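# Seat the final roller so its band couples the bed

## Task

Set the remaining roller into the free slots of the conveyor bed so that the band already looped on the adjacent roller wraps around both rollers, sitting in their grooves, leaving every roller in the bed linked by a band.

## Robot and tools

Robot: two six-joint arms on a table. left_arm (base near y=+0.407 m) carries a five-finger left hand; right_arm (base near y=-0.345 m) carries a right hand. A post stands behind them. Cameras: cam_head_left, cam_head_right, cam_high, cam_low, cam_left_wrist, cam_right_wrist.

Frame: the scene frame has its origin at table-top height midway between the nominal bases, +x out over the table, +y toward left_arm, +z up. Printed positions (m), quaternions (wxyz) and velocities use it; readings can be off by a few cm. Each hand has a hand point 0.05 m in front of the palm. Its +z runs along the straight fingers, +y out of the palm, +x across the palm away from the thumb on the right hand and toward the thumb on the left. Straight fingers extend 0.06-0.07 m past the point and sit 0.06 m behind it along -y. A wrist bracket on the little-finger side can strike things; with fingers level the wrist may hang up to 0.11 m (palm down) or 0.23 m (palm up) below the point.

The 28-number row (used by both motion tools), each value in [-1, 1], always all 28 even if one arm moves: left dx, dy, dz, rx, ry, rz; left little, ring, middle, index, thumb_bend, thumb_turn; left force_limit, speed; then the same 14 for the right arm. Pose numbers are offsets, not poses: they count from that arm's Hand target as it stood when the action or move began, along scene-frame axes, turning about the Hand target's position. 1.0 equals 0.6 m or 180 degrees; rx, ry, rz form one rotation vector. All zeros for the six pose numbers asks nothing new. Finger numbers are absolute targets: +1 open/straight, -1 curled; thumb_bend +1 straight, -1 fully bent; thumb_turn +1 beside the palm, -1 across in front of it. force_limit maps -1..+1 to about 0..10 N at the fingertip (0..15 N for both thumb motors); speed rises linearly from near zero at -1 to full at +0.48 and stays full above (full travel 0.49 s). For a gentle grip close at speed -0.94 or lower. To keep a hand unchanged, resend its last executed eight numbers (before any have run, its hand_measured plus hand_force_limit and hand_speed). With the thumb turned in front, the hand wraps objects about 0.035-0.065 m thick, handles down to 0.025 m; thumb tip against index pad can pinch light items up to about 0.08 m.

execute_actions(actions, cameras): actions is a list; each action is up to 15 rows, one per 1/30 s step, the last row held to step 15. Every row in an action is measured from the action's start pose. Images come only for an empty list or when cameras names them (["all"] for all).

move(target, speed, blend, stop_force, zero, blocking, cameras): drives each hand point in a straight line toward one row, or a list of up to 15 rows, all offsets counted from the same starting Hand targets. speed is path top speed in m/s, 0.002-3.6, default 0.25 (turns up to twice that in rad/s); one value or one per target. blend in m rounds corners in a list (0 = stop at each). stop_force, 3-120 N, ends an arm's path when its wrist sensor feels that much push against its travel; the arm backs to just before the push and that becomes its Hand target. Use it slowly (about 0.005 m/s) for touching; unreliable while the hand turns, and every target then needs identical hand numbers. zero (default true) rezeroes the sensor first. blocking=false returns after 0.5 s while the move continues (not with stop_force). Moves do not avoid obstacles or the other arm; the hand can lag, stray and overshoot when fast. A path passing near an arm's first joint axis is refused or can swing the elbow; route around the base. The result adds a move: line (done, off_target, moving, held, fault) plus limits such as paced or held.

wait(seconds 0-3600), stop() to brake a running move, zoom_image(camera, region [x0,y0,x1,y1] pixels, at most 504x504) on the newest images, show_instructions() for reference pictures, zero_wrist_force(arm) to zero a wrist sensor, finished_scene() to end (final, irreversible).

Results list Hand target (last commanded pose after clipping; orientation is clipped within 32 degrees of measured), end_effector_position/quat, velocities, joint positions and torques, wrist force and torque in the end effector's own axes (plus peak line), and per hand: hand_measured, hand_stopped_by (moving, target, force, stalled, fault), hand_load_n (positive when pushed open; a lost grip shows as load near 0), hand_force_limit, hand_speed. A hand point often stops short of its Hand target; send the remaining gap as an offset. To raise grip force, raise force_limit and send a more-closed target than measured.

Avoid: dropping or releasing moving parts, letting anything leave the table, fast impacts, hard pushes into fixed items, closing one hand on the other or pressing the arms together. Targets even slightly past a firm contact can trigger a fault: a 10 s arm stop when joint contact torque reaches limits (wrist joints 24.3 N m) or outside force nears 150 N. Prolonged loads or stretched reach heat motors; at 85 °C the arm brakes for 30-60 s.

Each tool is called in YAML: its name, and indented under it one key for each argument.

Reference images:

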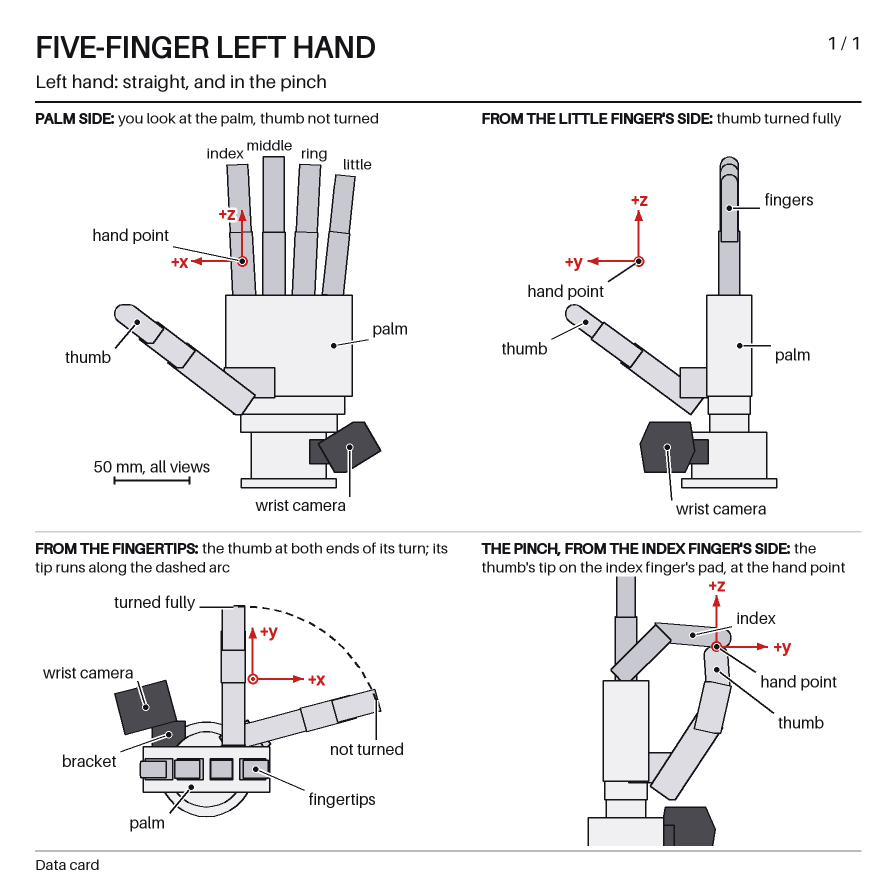

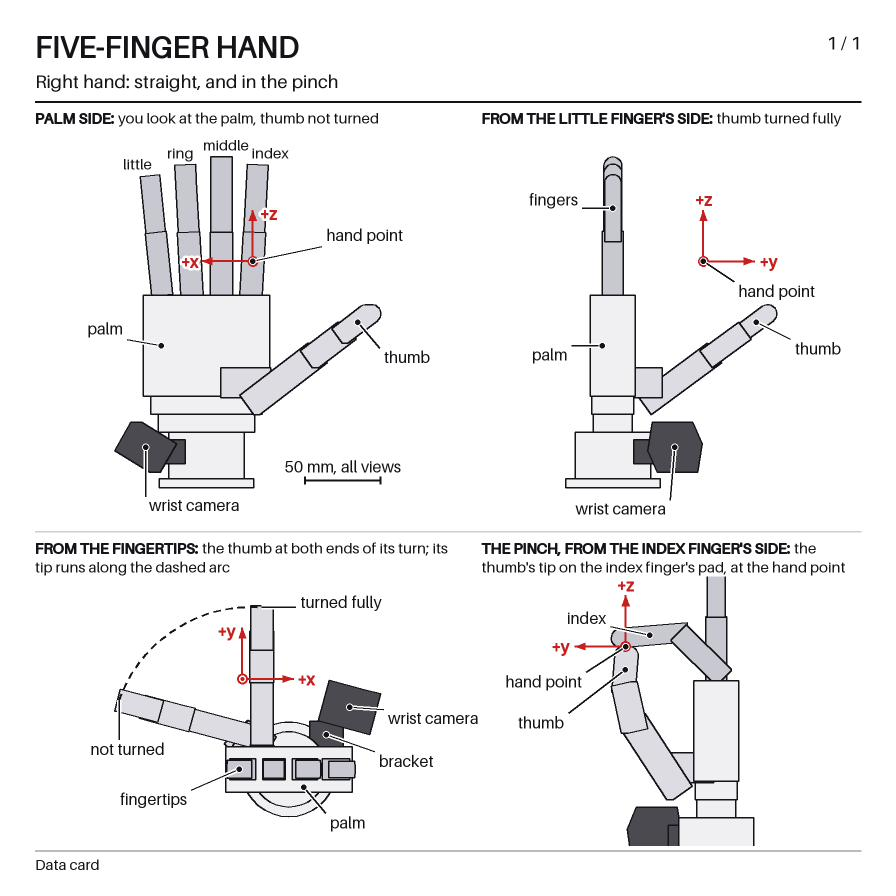

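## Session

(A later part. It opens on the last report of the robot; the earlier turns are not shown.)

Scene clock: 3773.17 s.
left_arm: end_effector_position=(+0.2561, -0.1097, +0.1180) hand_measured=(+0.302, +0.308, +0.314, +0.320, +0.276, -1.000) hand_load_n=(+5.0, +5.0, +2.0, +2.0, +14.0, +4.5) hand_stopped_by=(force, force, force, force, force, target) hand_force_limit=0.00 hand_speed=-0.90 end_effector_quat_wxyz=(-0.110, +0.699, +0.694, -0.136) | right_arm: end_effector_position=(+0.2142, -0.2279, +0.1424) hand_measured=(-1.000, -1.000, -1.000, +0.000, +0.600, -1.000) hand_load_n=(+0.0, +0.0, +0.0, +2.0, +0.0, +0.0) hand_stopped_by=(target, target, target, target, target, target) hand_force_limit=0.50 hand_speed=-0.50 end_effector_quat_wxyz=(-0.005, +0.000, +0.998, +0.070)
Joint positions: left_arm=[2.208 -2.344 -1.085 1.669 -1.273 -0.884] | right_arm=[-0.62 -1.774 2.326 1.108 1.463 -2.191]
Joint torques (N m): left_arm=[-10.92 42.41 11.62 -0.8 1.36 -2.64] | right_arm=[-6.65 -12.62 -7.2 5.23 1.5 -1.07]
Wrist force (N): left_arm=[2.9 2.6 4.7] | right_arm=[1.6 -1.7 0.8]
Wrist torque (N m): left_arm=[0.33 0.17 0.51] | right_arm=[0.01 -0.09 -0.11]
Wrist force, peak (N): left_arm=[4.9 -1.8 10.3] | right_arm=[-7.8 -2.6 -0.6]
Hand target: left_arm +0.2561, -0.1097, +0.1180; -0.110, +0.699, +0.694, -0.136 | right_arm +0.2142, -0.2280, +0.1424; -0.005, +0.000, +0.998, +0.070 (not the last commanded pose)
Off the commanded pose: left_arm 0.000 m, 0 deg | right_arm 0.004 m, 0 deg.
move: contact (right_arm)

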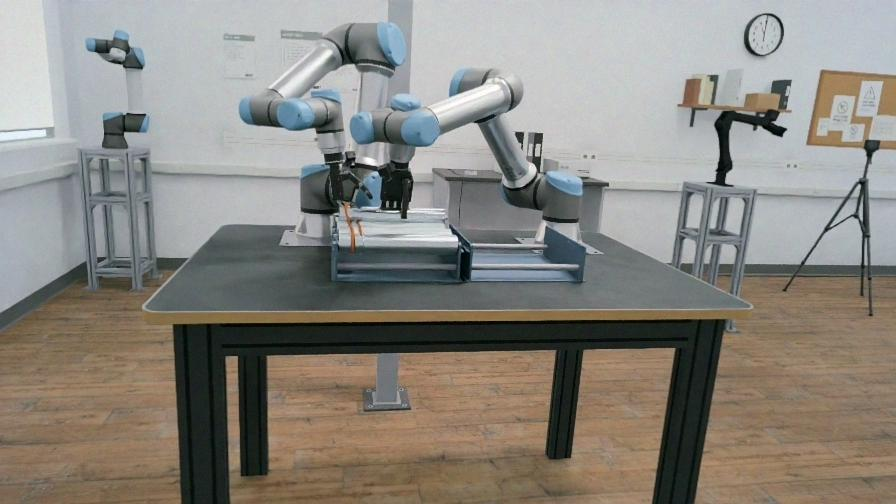

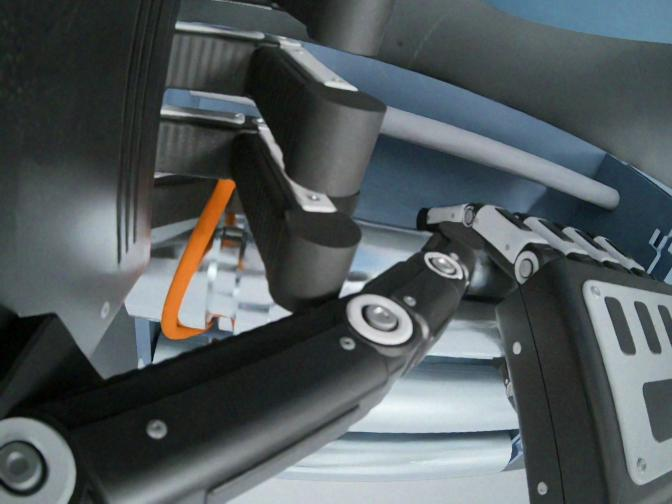

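move:
  target:
    - [0,0,0,0,0,0,-0.1,-0.1,-0.1,-0.1,-0.3,-1,0.0,-0.9, -0.0032,0,0.0018,0,0,0,-1,-1,-1,0.0,0.6,-1,0.5,-0.5]
    - [0,0,0,0,0,0,-0.1,-0.1,-0.1,-0.1,-0.3,-1,0.0,-0.9, 0.0045,0,0.0235,0,0,0,-1,-1,-1,0.0,0.6,-1,0.5,-0.5]
    - [0,0,0,0,0,0,-0.1,-0.1,-0.1,-0.1,-0.3,-1,0.0,-0.9, 0.017,0,0.0385,0,0,0,-1,-1,-1,0.0,0.6,-1,0.5,-0.5]
    - [0,0,0,0,0,0,-0.1,-0.1,-0.1,-0.1,-0.3,-1,0.0,-0.9, 0.034,0,0.0485,0,0,0,-1,-1,-1,0.0,0.6,-1,0.5,-0.5]
  speed: 0.015
  blend: [0.001,0.003,0.003,0]
  stop_force: 12
  cameras: ["cam_low","cam_right_wrist"]

zoom_image:
  camera: "cam_low"
  region: [325, 165, 425, 235]

zoom_image:
  camera: "cam_right_wrist"
  region: [130, 130, 330, 330]

Scene clock: 3793.07 s.
left_arm: end_effector_position=(+0.2561, -0.1097, +0.1180) hand_measured=(+0.300, +0.308, +0.314, +0.322, +0.276, -1.000) hand_load_n=(+1.5, +3.0, +3.0, +4.5, +13.0, +6.0) hand_stopped_by=(force, force, force, force, force, target) hand_force_limit=0.00 hand_speed=-0.90 end_effector_quat_wxyz=(-0.110, +0.699, +0.694, -0.136) | right_arm: end_effector_position=(+0.2346, -0.2280, +0.1715) hand_measured=(-1.000, -1.000, -1.000, +0.000, +0.600, -1.000) hand_load_n=(+0.0, +0.5, +0.0, +1.0, +0.0, +0.0) hand_stopped_by=(target, target, target, target, target, target) hand_force_limit=0.50 hand_speed=-0.50 end_effector_quat_wxyz=(-0.005, +0.000, +0.998, +0.070)
Joint positions: left_arm=[2.208 -2.344 -1.085 1.669 -1.273 -0.884] | right_arm=[-0.551 -1.748 2.219 1.182 1.457 -2.122]
Joint torques (N m): left_arm=[-6.66 59.14 25.76 -4.74 0.27 -1.04] | right_arm=[6.93 -2.32 -24.94 5.55 -2.31 1.6]
Wrist force (N): left_arm=[-0.8 3.0 4.4] | right_arm=[-0.7 0.0 2.3]
Wrist torque (N m): left_arm=[0.16 0.02 0.07] | right_arm=[0.04 -0.20 -0.02]
Wrist force, peak (N): left_arm=[2.8 -0.6 7.4] | right_arm=[-7.3 -1.8 1.2]
Hand target: left_arm +0.2561, -0.1097, +0.1180; -0.110, +0.699, +0.694, -0.136 | right_arm +0.2346, -0.2280, +0.1715; -0.005, +0.000, +0.998, +0.070
Off the commanded pose: left_arm 0.000 m, 0 deg | right_arm 0.000 m, 0 deg.
move: done

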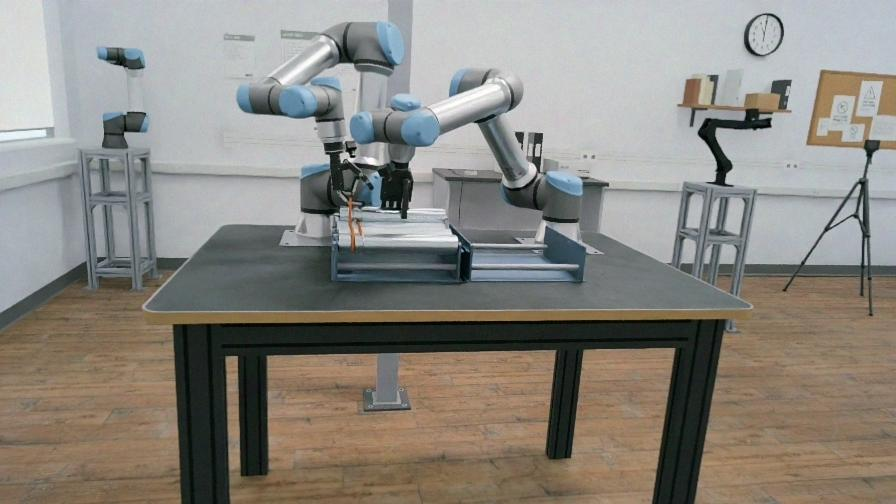

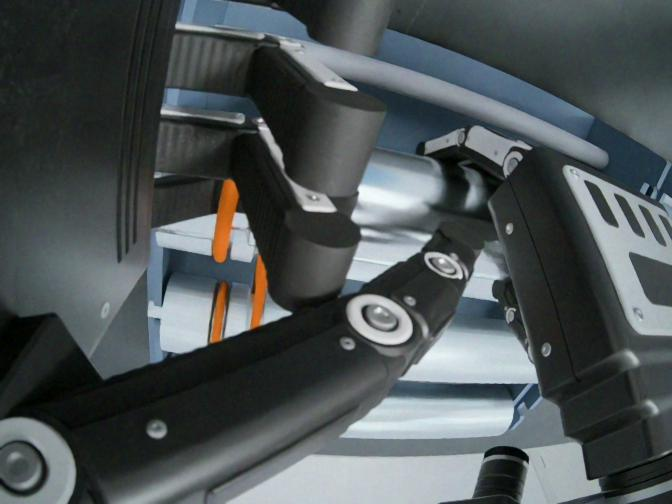

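Scaled by 5.040 from the camera's image (finer frame: 1280x720).

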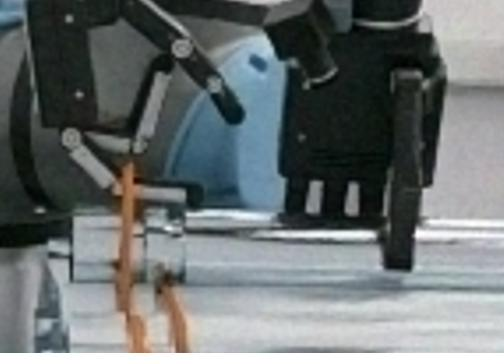

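Scaled by 2.520 from the camera's image (finer frame: 960x720).

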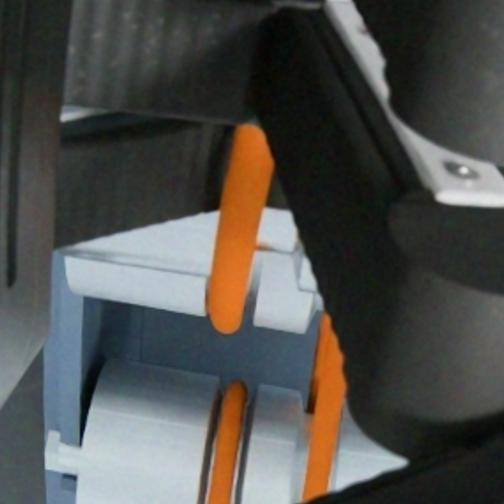

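move:
  target:
    - [0,0,0,0,0,0,-0.1,-0.1,-0.1,-0.1,-0.3,-1,0.0,-0.9, 0,0.0125,0,0,0,0,-1,-1,-1,0.0,0.6,-1,0.5,-0.5]
  speed: 0.012
  stop_force: 6
  cameras: ["cam_low","cam_right_wrist"]

zoom_image:
  camera: "cam_low"
  region: [335, 185, 375, 225]

zoom_image:
  camera: "cam_right_wrist"
  region: [130, 130, 330, 330]

Scene clock: 3801.53 s.
left_arm: end_effector_position=(+0.2561, -0.1097, +0.1180) hand_measured=(+0.300, +0.308, +0.314, +0.322, +0.276, -1.000) hand_load_n=(+2.0, +3.0, +3.0, +4.0, +13.0, +6.0) hand_stopped_by=(force, force, force, force, force, target) hand_force_limit=0.00 hand_speed=-0.90 end_effector_quat_wxyz=(-0.110, +0.699, +0.694, -0.136) | right_arm: end_effector_position=(+0.2346, -0.2205, +0.1715) hand_measured=(-1.000, -1.000, -1.000, +0.000, +0.600, -1.000) hand_load_n=(+0.0, +0.0, +0.0, +1.5, +0.0, +0.0) hand_stopped_by=(target, target, target, target, target, target) hand_force_limit=0.50 hand_speed=-0.50 end_effector_quat_wxyz=(-0.005, +0.000, +0.998, +0.070)
Joint positions: left_arm=[2.208 -2.344 -1.085 1.669 -1.273 -0.884] | right_arm=[-0.514 -1.746 2.216 1.178 1.454 -2.085]
Joint torques (N m): left_arm=[-4.12 69.4 26.07 -4.78 0.36 0.13] | right_arm=[6.89 -2.62 -24.98 1.78 -2.58 1.57]
Wrist force (N): left_arm=[-0.4 3.1 4.2] | right_arm=[-0.9 -1.0 2.4]
Wrist torque (N m): left_arm=[0.18 0.00 0.08] | right_arm=[-0.03 -0.19 -0.05]
Wrist force, peak (N): left_arm=[-0.7 3.1 4.5] | right_arm=[-1.0 -1.4 2.4]
Hand target: left_arm +0.2561, -0.1097, +0.1180; -0.110, +0.699, +0.694, -0.136 | right_arm +0.2346, -0.2205, +0.1715; -0.005, +0.000, +0.998, +0.070
Off the commanded pose: left_arm 0.000 m, 0 deg | right_arm 0.000 m, 0 deg.
move: done

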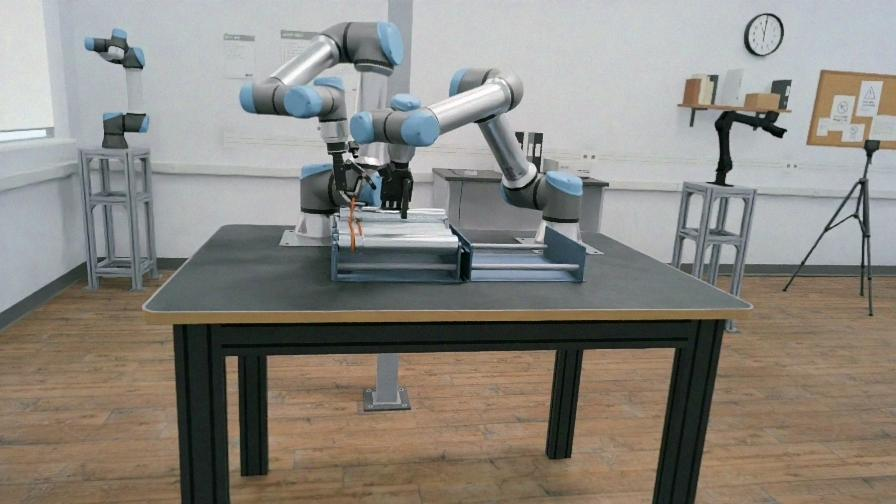

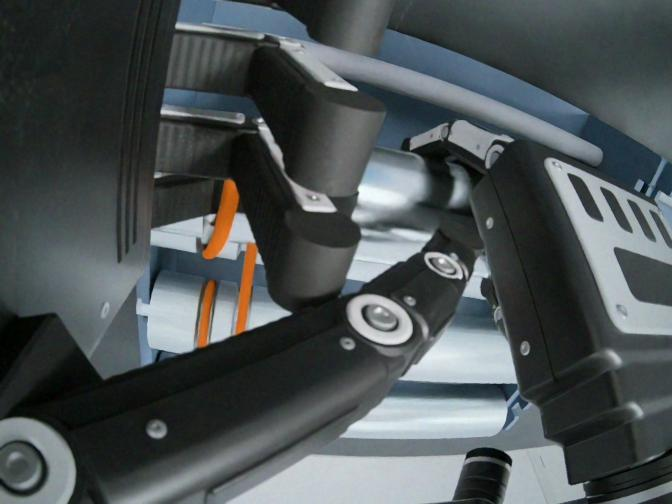

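Scaled by 12.600 from the camera's image (finer frame: 1280x720).

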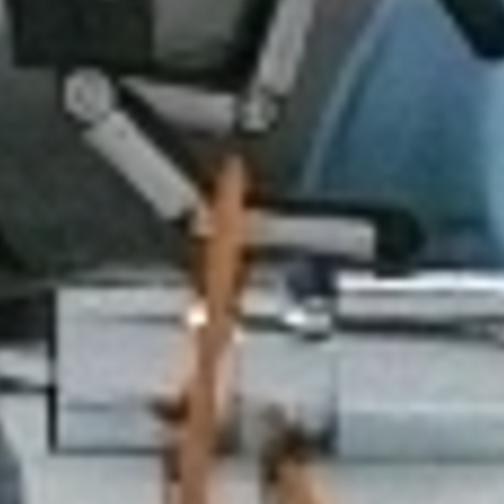

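Scaled by 2.520 from the camera's image (finer frame: 960x720).

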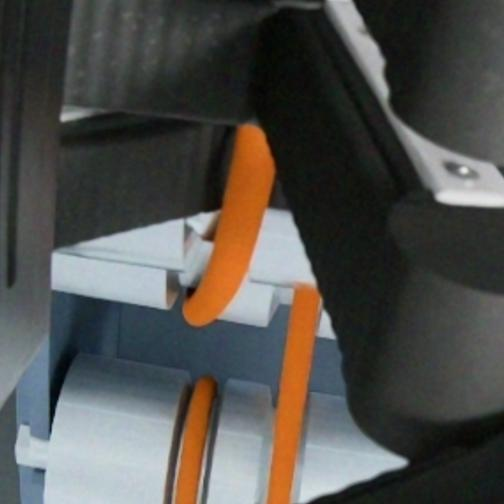

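move:
  target:
    - [0,0,0,0,0,0,-0.1,-0.1,-0.1,-0.1,-0.3,-1,0.0,-0.9, 0.0145,-0.0083,0.0048,0,0,0,-1,-1,-1,0.0,0.6,-1,0.5,-0.5]
    - [0,0,0,0,0,0,-0.1,-0.1,-0.1,-0.1,-0.3,-1,0.0,-0.9, 0.0388,-0.0083,0,0,0,0,-1,-1,-1,0.0,0.6,-1,0.5,-0.5]
  speed: 0.02
  blend: [0.003,0]
  stop_force: 9
  cameras: ["cam_low","cam_right_wrist"]

zoom_image:
  camera: "cam_low"
  region: [325, 165, 425, 235]

zoom_image:
  camera: "cam_right_wrist"
  region: [130, 130, 330, 330]

Scene clock: 3865.80 s.
left_arm: end_effector_position=(+0.2561, -0.1097, +0.1180) hand_measured=(+0.300, +0.308, +0.314, +0.322, +0.276, -1.000) hand_load_n=(+0.5, +2.5, +2.5, +4.5, +13.0, +7.0) hand_stopped_by=(force, force, force, force, force, target) hand_force_limit=0.00 hand_speed=-0.90 end_effector_quat_wxyz=(-0.110, +0.699, +0.694, -0.136) | right_arm: end_effector_position=(+0.2579, -0.2254, +0.1715) hand_measured=(-1.000, -1.000, -1.000, +0.000, +0.600, -1.000) hand_load_n=(+0.0, +0.0, +0.0, +0.5, +0.0, +0.0) hand_stopped_by=(target, target, target, target, target, target) hand_force_limit=0.50 hand_speed=-0.50 end_effector_quat_wxyz=(-0.005, +0.000, +0.998, +0.070)
Joint positions: left_arm=[2.208 -2.344 -1.085 1.669 -1.273 -0.884] | right_arm=[-0.479 -1.676 2.157 1.164 1.452 -2.05]
Joint torques (N m): left_arm=[-0.68 67.01 25.1 -4.7 0.43 1.22] | right_arm=[5.99 -4.77 -25.28 1 -2.52 1.67]
Wrist force (N): left_arm=[-0.8 3.5 3.8] | right_arm=[1.8 0.3 0.4]
Wrist torque (N m): left_arm=[0.20 -0.03 0.01] | right_arm=[0.14 -0.26 0.08]
Wrist force, peak (N): left_arm=[-0.4 3.1 4.5] | right_arm=[-1.0 -1.2 2.6]
Hand target: left_arm +0.2561, -0.1097, +0.1180; -0.110, +0.699, +0.694, -0.136 | right_arm +0.2579, -0.2254, +0.1715; -0.005, +0.000, +0.998, +0.070
Off the commanded pose: left_arm 0.000 m, 0 deg | right_arm 0.000 m, 0 deg.
move: done

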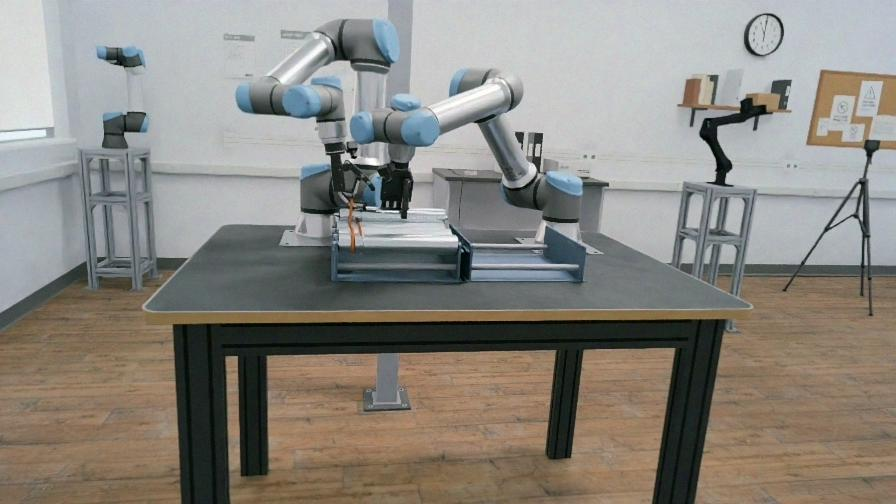

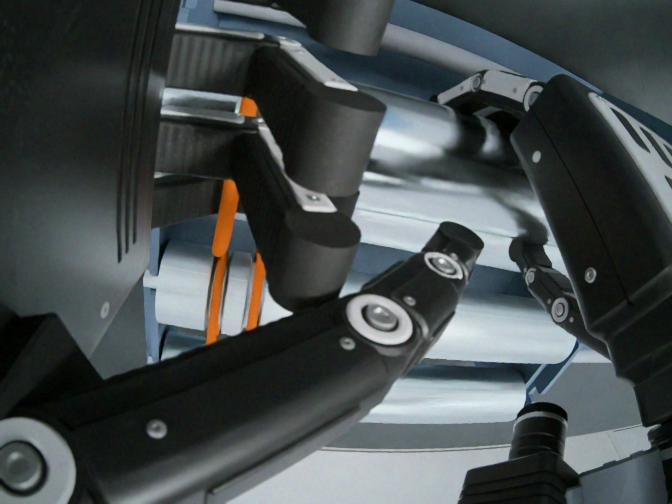

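Scaled by 5.040 from the camera's image (finer frame: 1280x720).

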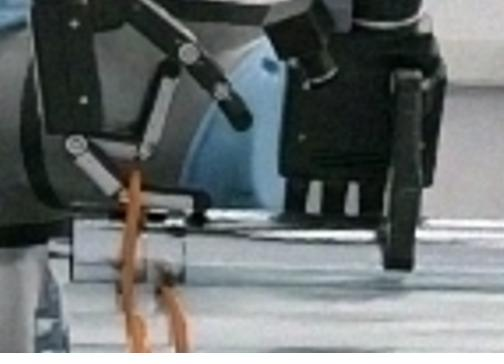

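Scaled by 2.520 from the camera's image (finer frame: 960x720).

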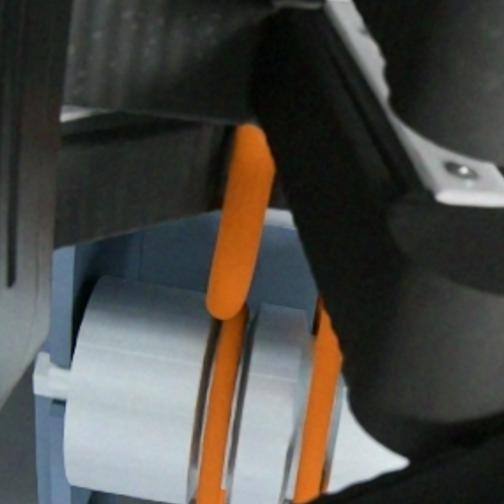

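move:
  target:
    - [0,0,0,0,0,0,-0.1,-0.1,-0.1,-0.1,-0.3,-1,0.0,-0.9, 0.0342,0,-0.0162,0,0.1333,0,-1,-1,-1,0.0,0.6,-1,0.5,-0.5]
  speed: 0.02
  stop_force: 9
  cameras: ["cam_low","cam_right_wrist"]

zoom_image:
  camera: "cam_low"
  region: [325, 165, 425, 235]

zoom_image:
  camera: "cam_right_wrist"
  region: [130, 130, 330, 330]

Scene clock: 3883.10 s.
left_arm: end_effector_position=(+0.2561, -0.1097, +0.1180) hand_measured=(+0.300, +0.308, +0.314, +0.322, +0.276, -1.000) hand_load_n=(+2.0, +3.5, +3.0, +4.0, +13.0, +6.0) hand_stopped_by=(force, force, force, force, force, target) hand_force_limit=0.00 hand_speed=-0.90 end_effector_quat_wxyz=(-0.110, +0.699, +0.694, -0.136) | right_arm: end_effector_position=(+0.2775, -0.2254, +0.1622) hand_measured=(-1.000, -1.000, -1.000, +0.000, +0.600, -1.000) hand_load_n=(+0.0, +0.0, +0.0, +0.5, +0.0, +0.0) hand_stopped_by=(target, target, target, target, target, target) hand_force_limit=0.50 hand_speed=-0.50 end_effector_quat_wxyz=(-0.203, +0.014, +0.977, +0.068)
Joint positions: left_arm=[2.208 -2.344 -1.085 1.669 -1.273 -0.884] | right_arm=[-0.315 -1.332 1.938 1.397 1.559 -1.856]
Joint torques (N m): left_arm=[7.54 58.01 24.61 -4.64 0.41 2.14] | right_arm=[6.42 -18.11 -23.25 5.27 2.2 1.64]
Wrist force (N): left_arm=[-0.2 3.1 4.7] | right_arm=[1.1 0.2 -0.3]
Wrist torque (N m): left_arm=[0.16 0.00 0.10] | right_arm=[0.13 -0.10 0.06]
Wrist force, peak (N): left_arm=[-0.5 3.1 4.8] | right_arm=[1.9 0.4 0.5]
Hand target: left_arm +0.2561, -0.1097, +0.1180; -0.110, +0.699, +0.694, -0.136 | right_arm +0.2775, -0.2254, +0.1622; -0.203, +0.014, +0.977, +0.068 (not the last commanded pose)
Off the commanded pose: left_arm 0.000 m, 0 deg | right_arm 0.001 m, 1 deg.
move: done

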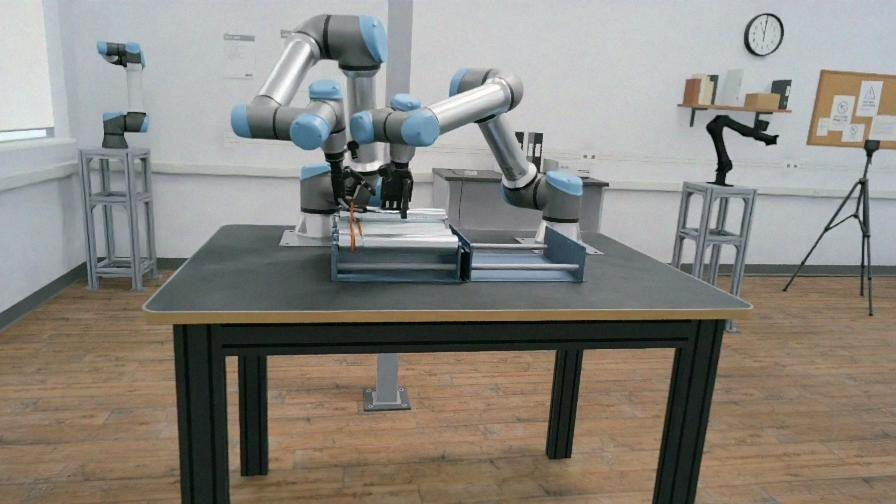

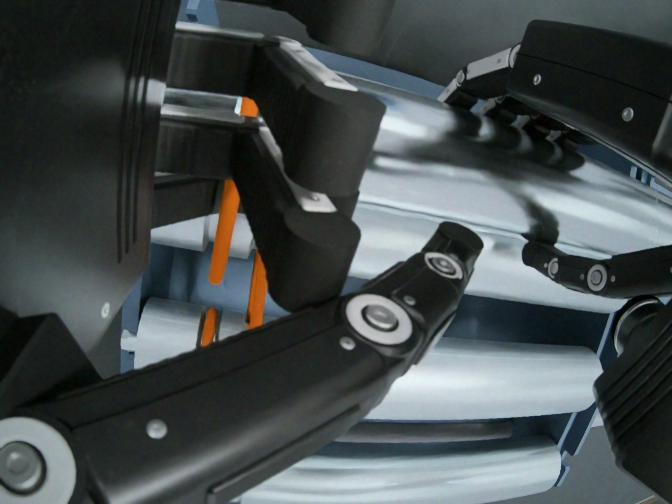

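Scaled by 5.040 from the camera's image (finer frame: 1280x720).

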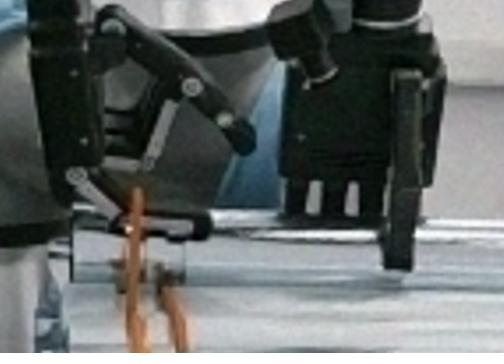

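Scaled by 2.520 from the camera's image (finer frame: 960x720).

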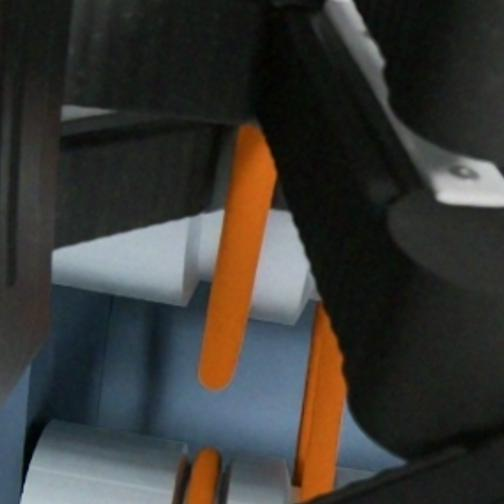

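move:
  target:
    - [0,0,0,0,0,0,-0.1,-0.1,-0.1,-0.1,-0.3,-1,0.0,-0.9, 0.0148,0,-0.0205,0,0,0,-1,-1,-1,0.0,0.6,-1,0.5,-0.5]
    - [0,0,0,0,0,0,-0.1,-0.1,-0.1,-0.1,-0.3,-1,0.0,-0.9, 0.0182,0,-0.0335,0,0,0,-1,-1,-1,0.0,0.6,-1,0.5,-0.5]
  speed: 0.015
  blend: 0.002
  stop_force: 5
  cameras: ["cam_low","cam_right_wrist"]

zoom_image:
  camera: "cam_low"
  region: [335, 185, 375, 225]

zoom_image:
  camera: "cam_right_wrist"
  region: [130, 30, 380, 330]

Scene clock: 3890.53 s.
left_arm: end_effector_position=(+0.2561, -0.1097, +0.1180) hand_measured=(+0.300, +0.308, +0.314, +0.322, +0.276, -1.000) hand_load_n=(+3.0, +4.5, +3.0, +3.5, +13.0, +5.0) hand_stopped_by=(force, force, force, force, force, target) hand_force_limit=0.00 hand_speed=-0.90 end_effector_quat_wxyz=(-0.110, +0.699, +0.694, -0.136) | right_arm: end_effector_position=(+0.2884, -0.2254, +0.1421) hand_measured=(-1.000, -1.000, -1.000, +0.000, +0.600, -1.000) hand_load_n=(+0.0, +0.0, +0.0, +0.0, +0.0, +0.0) hand_stopped_by=(target, target, target, target, target, target) hand_force_limit=0.50 hand_speed=-0.50 end_effector_quat_wxyz=(-0.203, +0.014, +0.977, +0.068)
Joint positions: left_arm=[2.208 -2.344 -1.085 1.669 -1.273 -0.884] | right_arm=[-0.305 -1.279 1.929 1.352 1.555 -1.847]
Joint torques (N m): left_arm=[10.46 54.56 24.41 -4.58 0.48 2.38] | right_arm=[6.24 -19.15 -3.88 1.18 -2.24 1.7]
Wrist force (N): left_arm=[-0.1 2.4 5.5] | right_arm=[0.6 0.4 -1.4]
Wrist torque (N m): left_arm=[0.09 0.10 0.15] | right_arm=[0.18 -0.05 0.03]
Wrist force, peak (N): left_arm=[-0.1 2.7 5.5] | right_arm=[0.8 0.5 -1.4]
Hand target: left_arm +0.2561, -0.1097, +0.1180; -0.110, +0.699, +0.694, -0.136 | right_arm +0.2884, -0.2254, +0.1421; -0.203, +0.014, +0.977, +0.068
Off the commanded pose: left_arm 0.000 m, 0 deg | right_arm 0.000 m, 0 deg.
move: done

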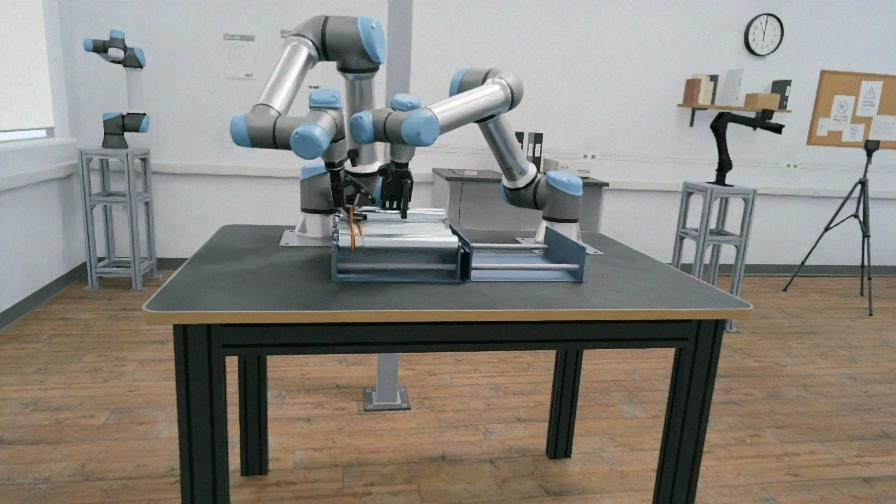

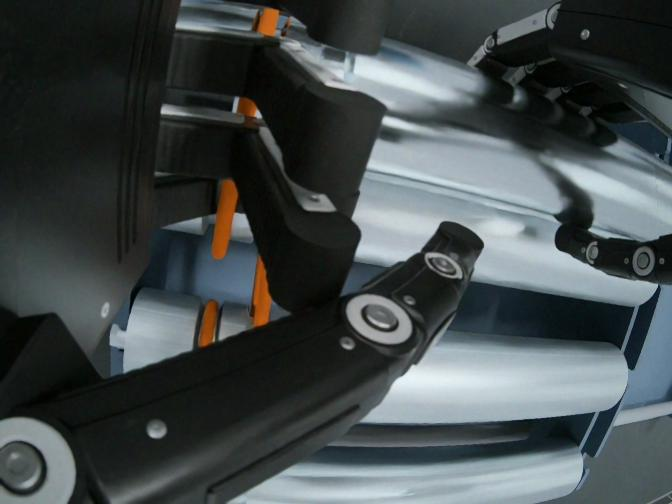

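Scaled by 12.600 from the camera's image (finer frame: 1280x720).

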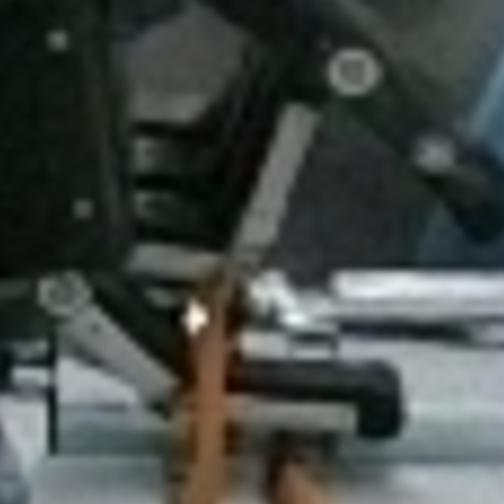

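Scaled by 1.680 from the camera's image (finer frame: 960x720).

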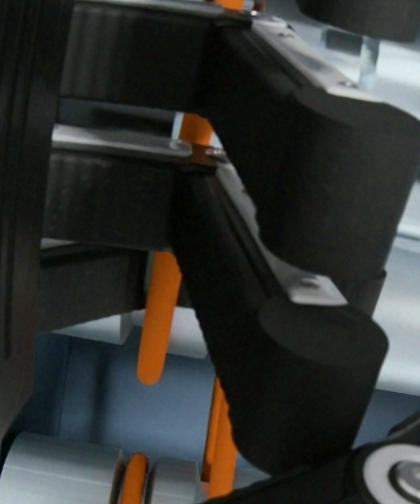

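move:
  target: [0,0,0,0,0,0,-0.1,-0.1,-0.1,-0.1,-0.3,-1,0.0,-0.9, 0,-0.03,0,0,0,0,-1,-1,-1,0.0,0.6,-1,0.5,-0.5]
  speed: 0.015
  stop_force: 5
  cameras: ["cam_low","cam_right_wrist"]

zoom_image:
  camera: "cam_low"
  region: [335, 185, 375, 225]

zoom_image:
  camera: "cam_right_wrist"
  region: [130, 30, 380, 330]

Scene clock: 3895.70 s.
left_arm: end_effector_position=(+0.2561, -0.1097, +0.1180) hand_measured=(+0.300, +0.308, +0.314, +0.322, +0.276, -1.000) hand_load_n=(+3.0, +4.0, +2.5, +4.0, +13.0, +5.0) hand_stopped_by=(force, force, force, force, force, target) hand_force_limit=0.00 hand_speed=-0.90 end_effector_quat_wxyz=(-0.110, +0.699, +0.694, -0.136) | right_arm: end_effector_position=(+0.2884, -0.2434, +0.1421) hand_measured=(-1.000, -1.000, -1.000, +0.000, +0.600, -1.000) hand_load_n=(+0.0, +0.0, +0.0, +0.0, +0.0, +0.0) hand_stopped_by=(target, target, target, target, target, target) hand_force_limit=0.50 hand_speed=-0.50 end_effector_quat_wxyz=(-0.203, +0.014, +0.977, +0.068)
Joint positions: left_arm=[2.208 -2.344 -1.085 1.669 -1.273 -0.884] | right_arm=[-0.355 -1.28 1.932 1.352 1.576 -1.892]
Joint torques (N m): left_arm=[11.7 50.68 23.83 -4.48 0.39 2.17] | right_arm=[-6.46 -31.3 -4.9 1.17 2.3 -1.22]
Wrist force (N): left_arm=[-0.2 2.5 5.2] | right_arm=[0.5 0.4 -1.3]
Wrist torque (N m): left_arm=[0.11 0.11 0.14] | right_arm=[0.17 -0.05 0.15]
Wrist force, peak (N): left_arm=[-0.1 2.6 5.7] | right_arm=[0.7 0.6 -1.6]
Hand target: left_arm +0.2561, -0.1097, +0.1180; -0.110, +0.699, +0.694, -0.136 | right_arm +0.2884, -0.2434, +0.1421; -0.203, +0.014, +0.977, +0.068
Off the commanded pose: left_arm 0.000 m, 0 deg | right_arm 0.000 m, 0 deg.
move: done

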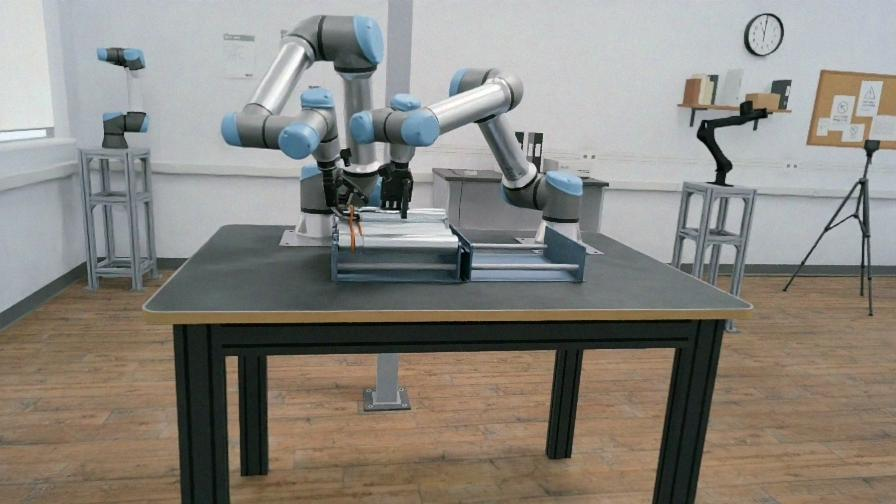

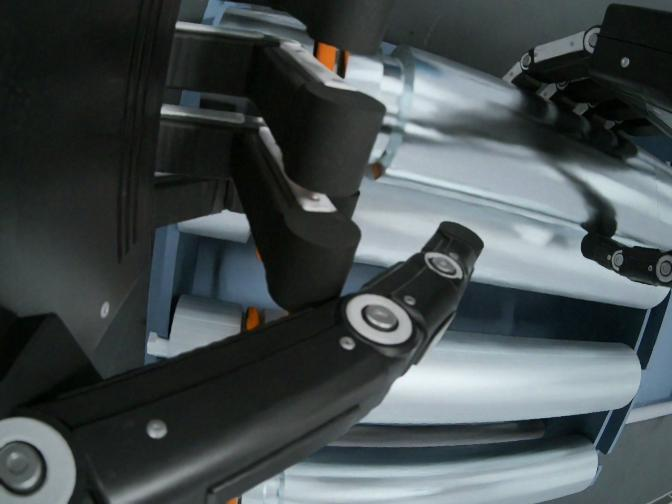

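Scaled by 12.600 from the camera's image (finer frame: 1280x720).

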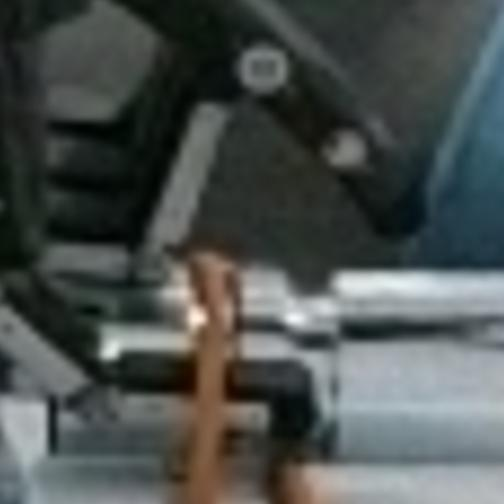

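Scaled by 1.680 from the camera's image (finer frame: 960x720).

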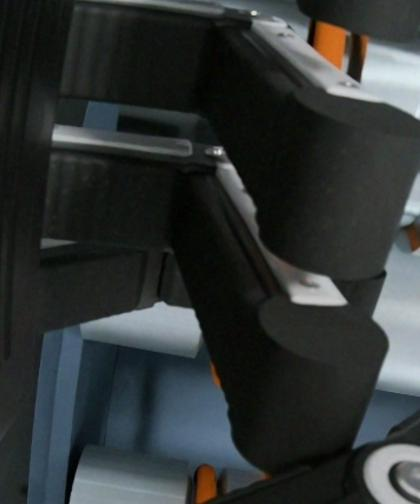

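move:
  target:
    - [0,0,0,0,0,0,-0.1,-0.1,-0.1,-0.1,-0.3,-1,0.0,-0.9, 0,-0.04,0,0,0,0,-1,-1,-1,0.0,0.6,-1,0.5,-0.5]
    - [0,0,0,0,0,0,-0.1,-0.1,-0.1,-0.1,-0.3,-1,0.0,-0.9, 0.02,-0.07,0.10,0,0,0,-1,-1,-1,0.0,0.6,-1,0.5,-0.5]
  speed: 0.03
  stop_force: 6
  cameras: ["cam_low","cam_right_wrist","cam_high"]

zoom_image:
  camera: "cam_low"
  region: [335, 185, 375, 225]

zoom_image:
  camera: "cam_high"
  region: [250, 180, 350, 260]

Scene clock: 3904.50 s.
left_arm: end_effector_position=(+0.2561, -0.1097, +0.1180) hand_measured=(+0.300, +0.308, +0.314, +0.322, +0.276, -1.000) hand_load_n=(+3.0, +4.0, +3.0, +4.0, +13.0, +5.0) hand_stopped_by=(force, force, force, force, force, target) hand_force_limit=0.00 hand_speed=-0.90 end_effector_quat_wxyz=(-0.110, +0.699, +0.694, -0.136) | right_arm: end_effector_position=(+0.3004, -0.2854, +0.2021) hand_measured=(-1.000, -1.000, -1.000, +0.000, +0.600, -1.000) hand_load_n=(+0.0, +0.0, +0.0, +0.0, +0.0, +0.0) hand_stopped_by=(target, target, target, target, target, target) hand_force_limit=0.50 hand_speed=-0.50 end_effector_quat_wxyz=(-0.203, +0.014, +0.977, +0.068)
Joint positions: left_arm=[2.208 -2.344 -1.085 1.669 -1.273 -0.884] | right_arm=[-0.452 -1.33 1.816 1.515 1.616 -1.98]
Joint torques (N m): left_arm=[11.35 45.69 23.86 -4.37 0.38 2.25] | right_arm=[-6.84 -31.57 -23.93 5.2 2.35 -1.28]
Wrist force (N): left_arm=[0.0 2.5 5.3] | right_arm=[0.8 0.3 -1.4]
Wrist torque (N m): left_arm=[0.11 0.09 0.15] | right_arm=[0.16 -0.10 0.16]
Wrist force, peak (N): left_arm=[0.1 2.6 5.6] | right_arm=[0.6 0.4 -1.5]
Hand target: left_arm +0.2561, -0.1097, +0.1180; -0.110, +0.699, +0.694, -0.136 | right_arm +0.3004, -0.2854, +0.2021; -0.203, +0.014, +0.977, +0.068
Off the commanded pose: left_arm 0.000 m, 0 deg | right_arm 0.000 m, 0 deg.
move: done
Images, in order (width x height): cam_high 896x504, cam_low 896x504, cam_right_wrist 672x504.

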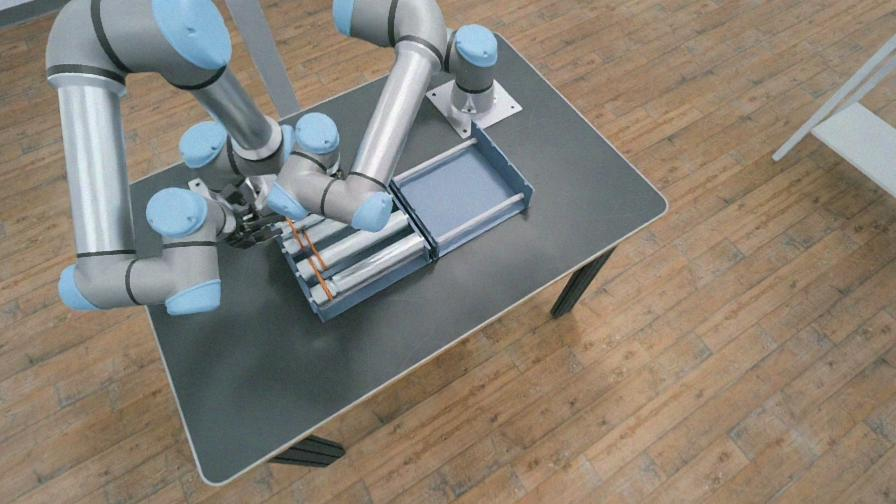

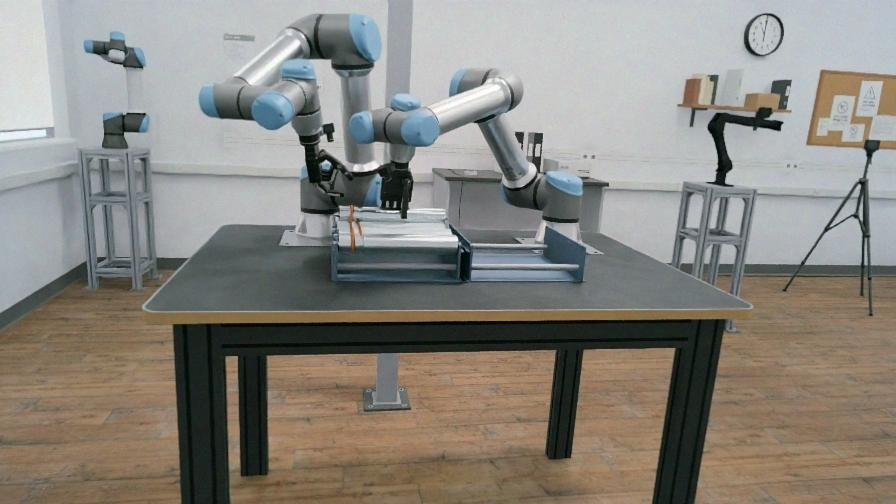

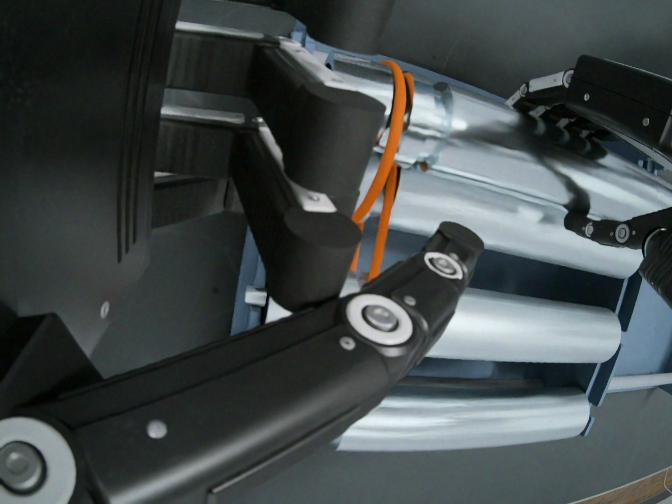

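Scaled by 12.600 from the camera's image (finer frame: 1280x720).

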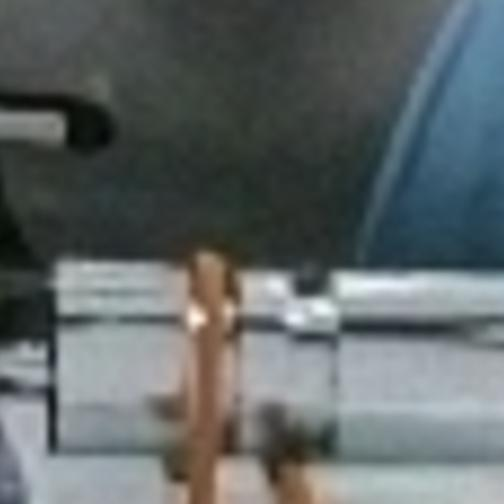

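Scaled by 5.040 from the camera's image (finer frame: 1280x720).

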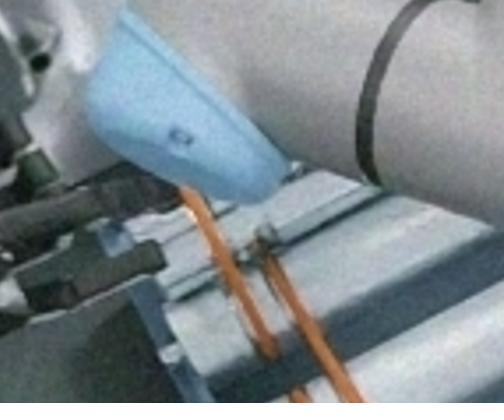

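move:
  target: [0,0,0,0,0,0,-0.1,-0.1,-0.1,-0.1,-0.3,-1,0.0,-0.9, 0,-0.0243,0.1,0.068,-0.137,0.501,-1,-1,-1,0.0,0.6,-1,0.5,-0.5]
  speed: 0.3
  cameras: ["cam_low","cam_high"]

Scene clock: 3948.70 s.
left_arm: end_effector_position=(+0.2561, -0.1097, +0.1180) hand_measured=(+0.300, +0.308, +0.314, +0.322, +0.276, -1.000) hand_load_n=(+3.0, +4.0, +3.0, +3.5, +13.0, +5.0) hand_stopped_by=(force, force, force, force, force, target) hand_force_limit=0.00 hand_speed=-0.90 end_effector_quat_wxyz=(-0.110, +0.699, +0.694, -0.136) | right_arm: end_effector_position=(+0.3004, -0.3000, +0.2621) hand_measured=(-1.000, -1.000, -1.000, +0.000, +0.600, -1.000) hand_load_n=(+0.0, +0.0, +0.0, +0.0, +0.0, +0.0) hand_stopped_by=(target, target, target, target, target, target) hand_force_limit=0.50 hand_speed=-0.50 end_effector_quat_wxyz=(+0.000, +0.708, -0.707, +0.000)
Joint positions: left_arm=[2.208 -2.344 -1.085 1.669 -1.273 -0.884] | right_arm=[-0.33 -1.423 1.604 1.389 1.572 -3.469]
Joint torques (N m): left_arm=[11.89 43 22.96 -4.32 0.32 2.21] | right_arm=[-6.34 -29.68 -25.2 0.74 -1.97 -1.04]
Wrist force (N): left_arm=[0.0 2.6 5.5] | right_arm=[0.6 0.8 -1.1]
Wrist torque (N m): left_arm=[0.12 0.09 0.15] | right_arm=[0.24 -0.14 0.15]
Wrist force, peak (N): left_arm=[0.0 2.5 5.7] | right_arm=[0.8 0.7 -1.5]
Hand target: left_arm +0.2561, -0.1097, +0.1180; -0.110, +0.699, +0.694, -0.136 | right_arm +0.3004, -0.3000, +0.2621; +0.000, +0.708, -0.706, +0.000
Off the commanded pose: left_arm 0.000 m, 0 deg | right_arm 0.000 m, 0 deg.
move: done
Images, in order (width x height): cam_high 896x504, cam_low 896x504.

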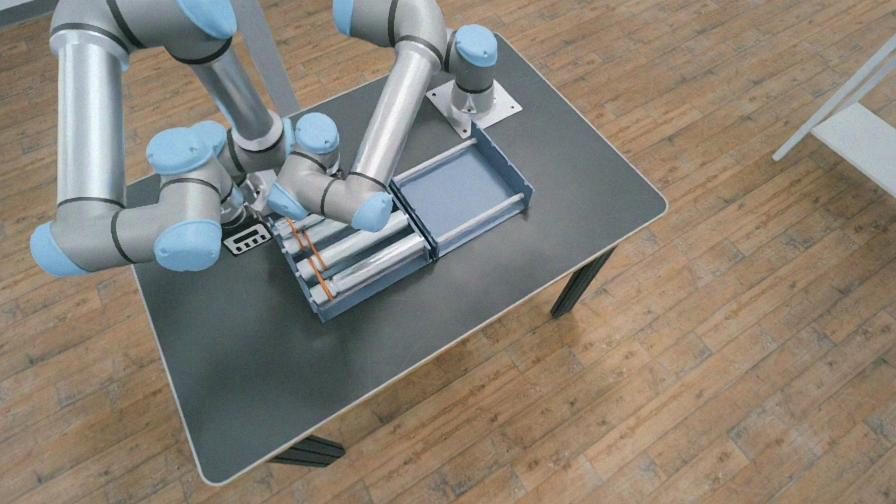

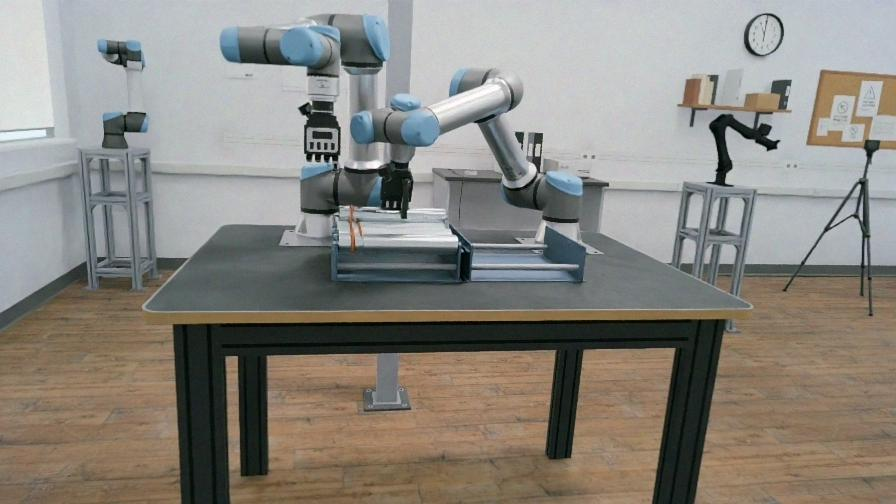

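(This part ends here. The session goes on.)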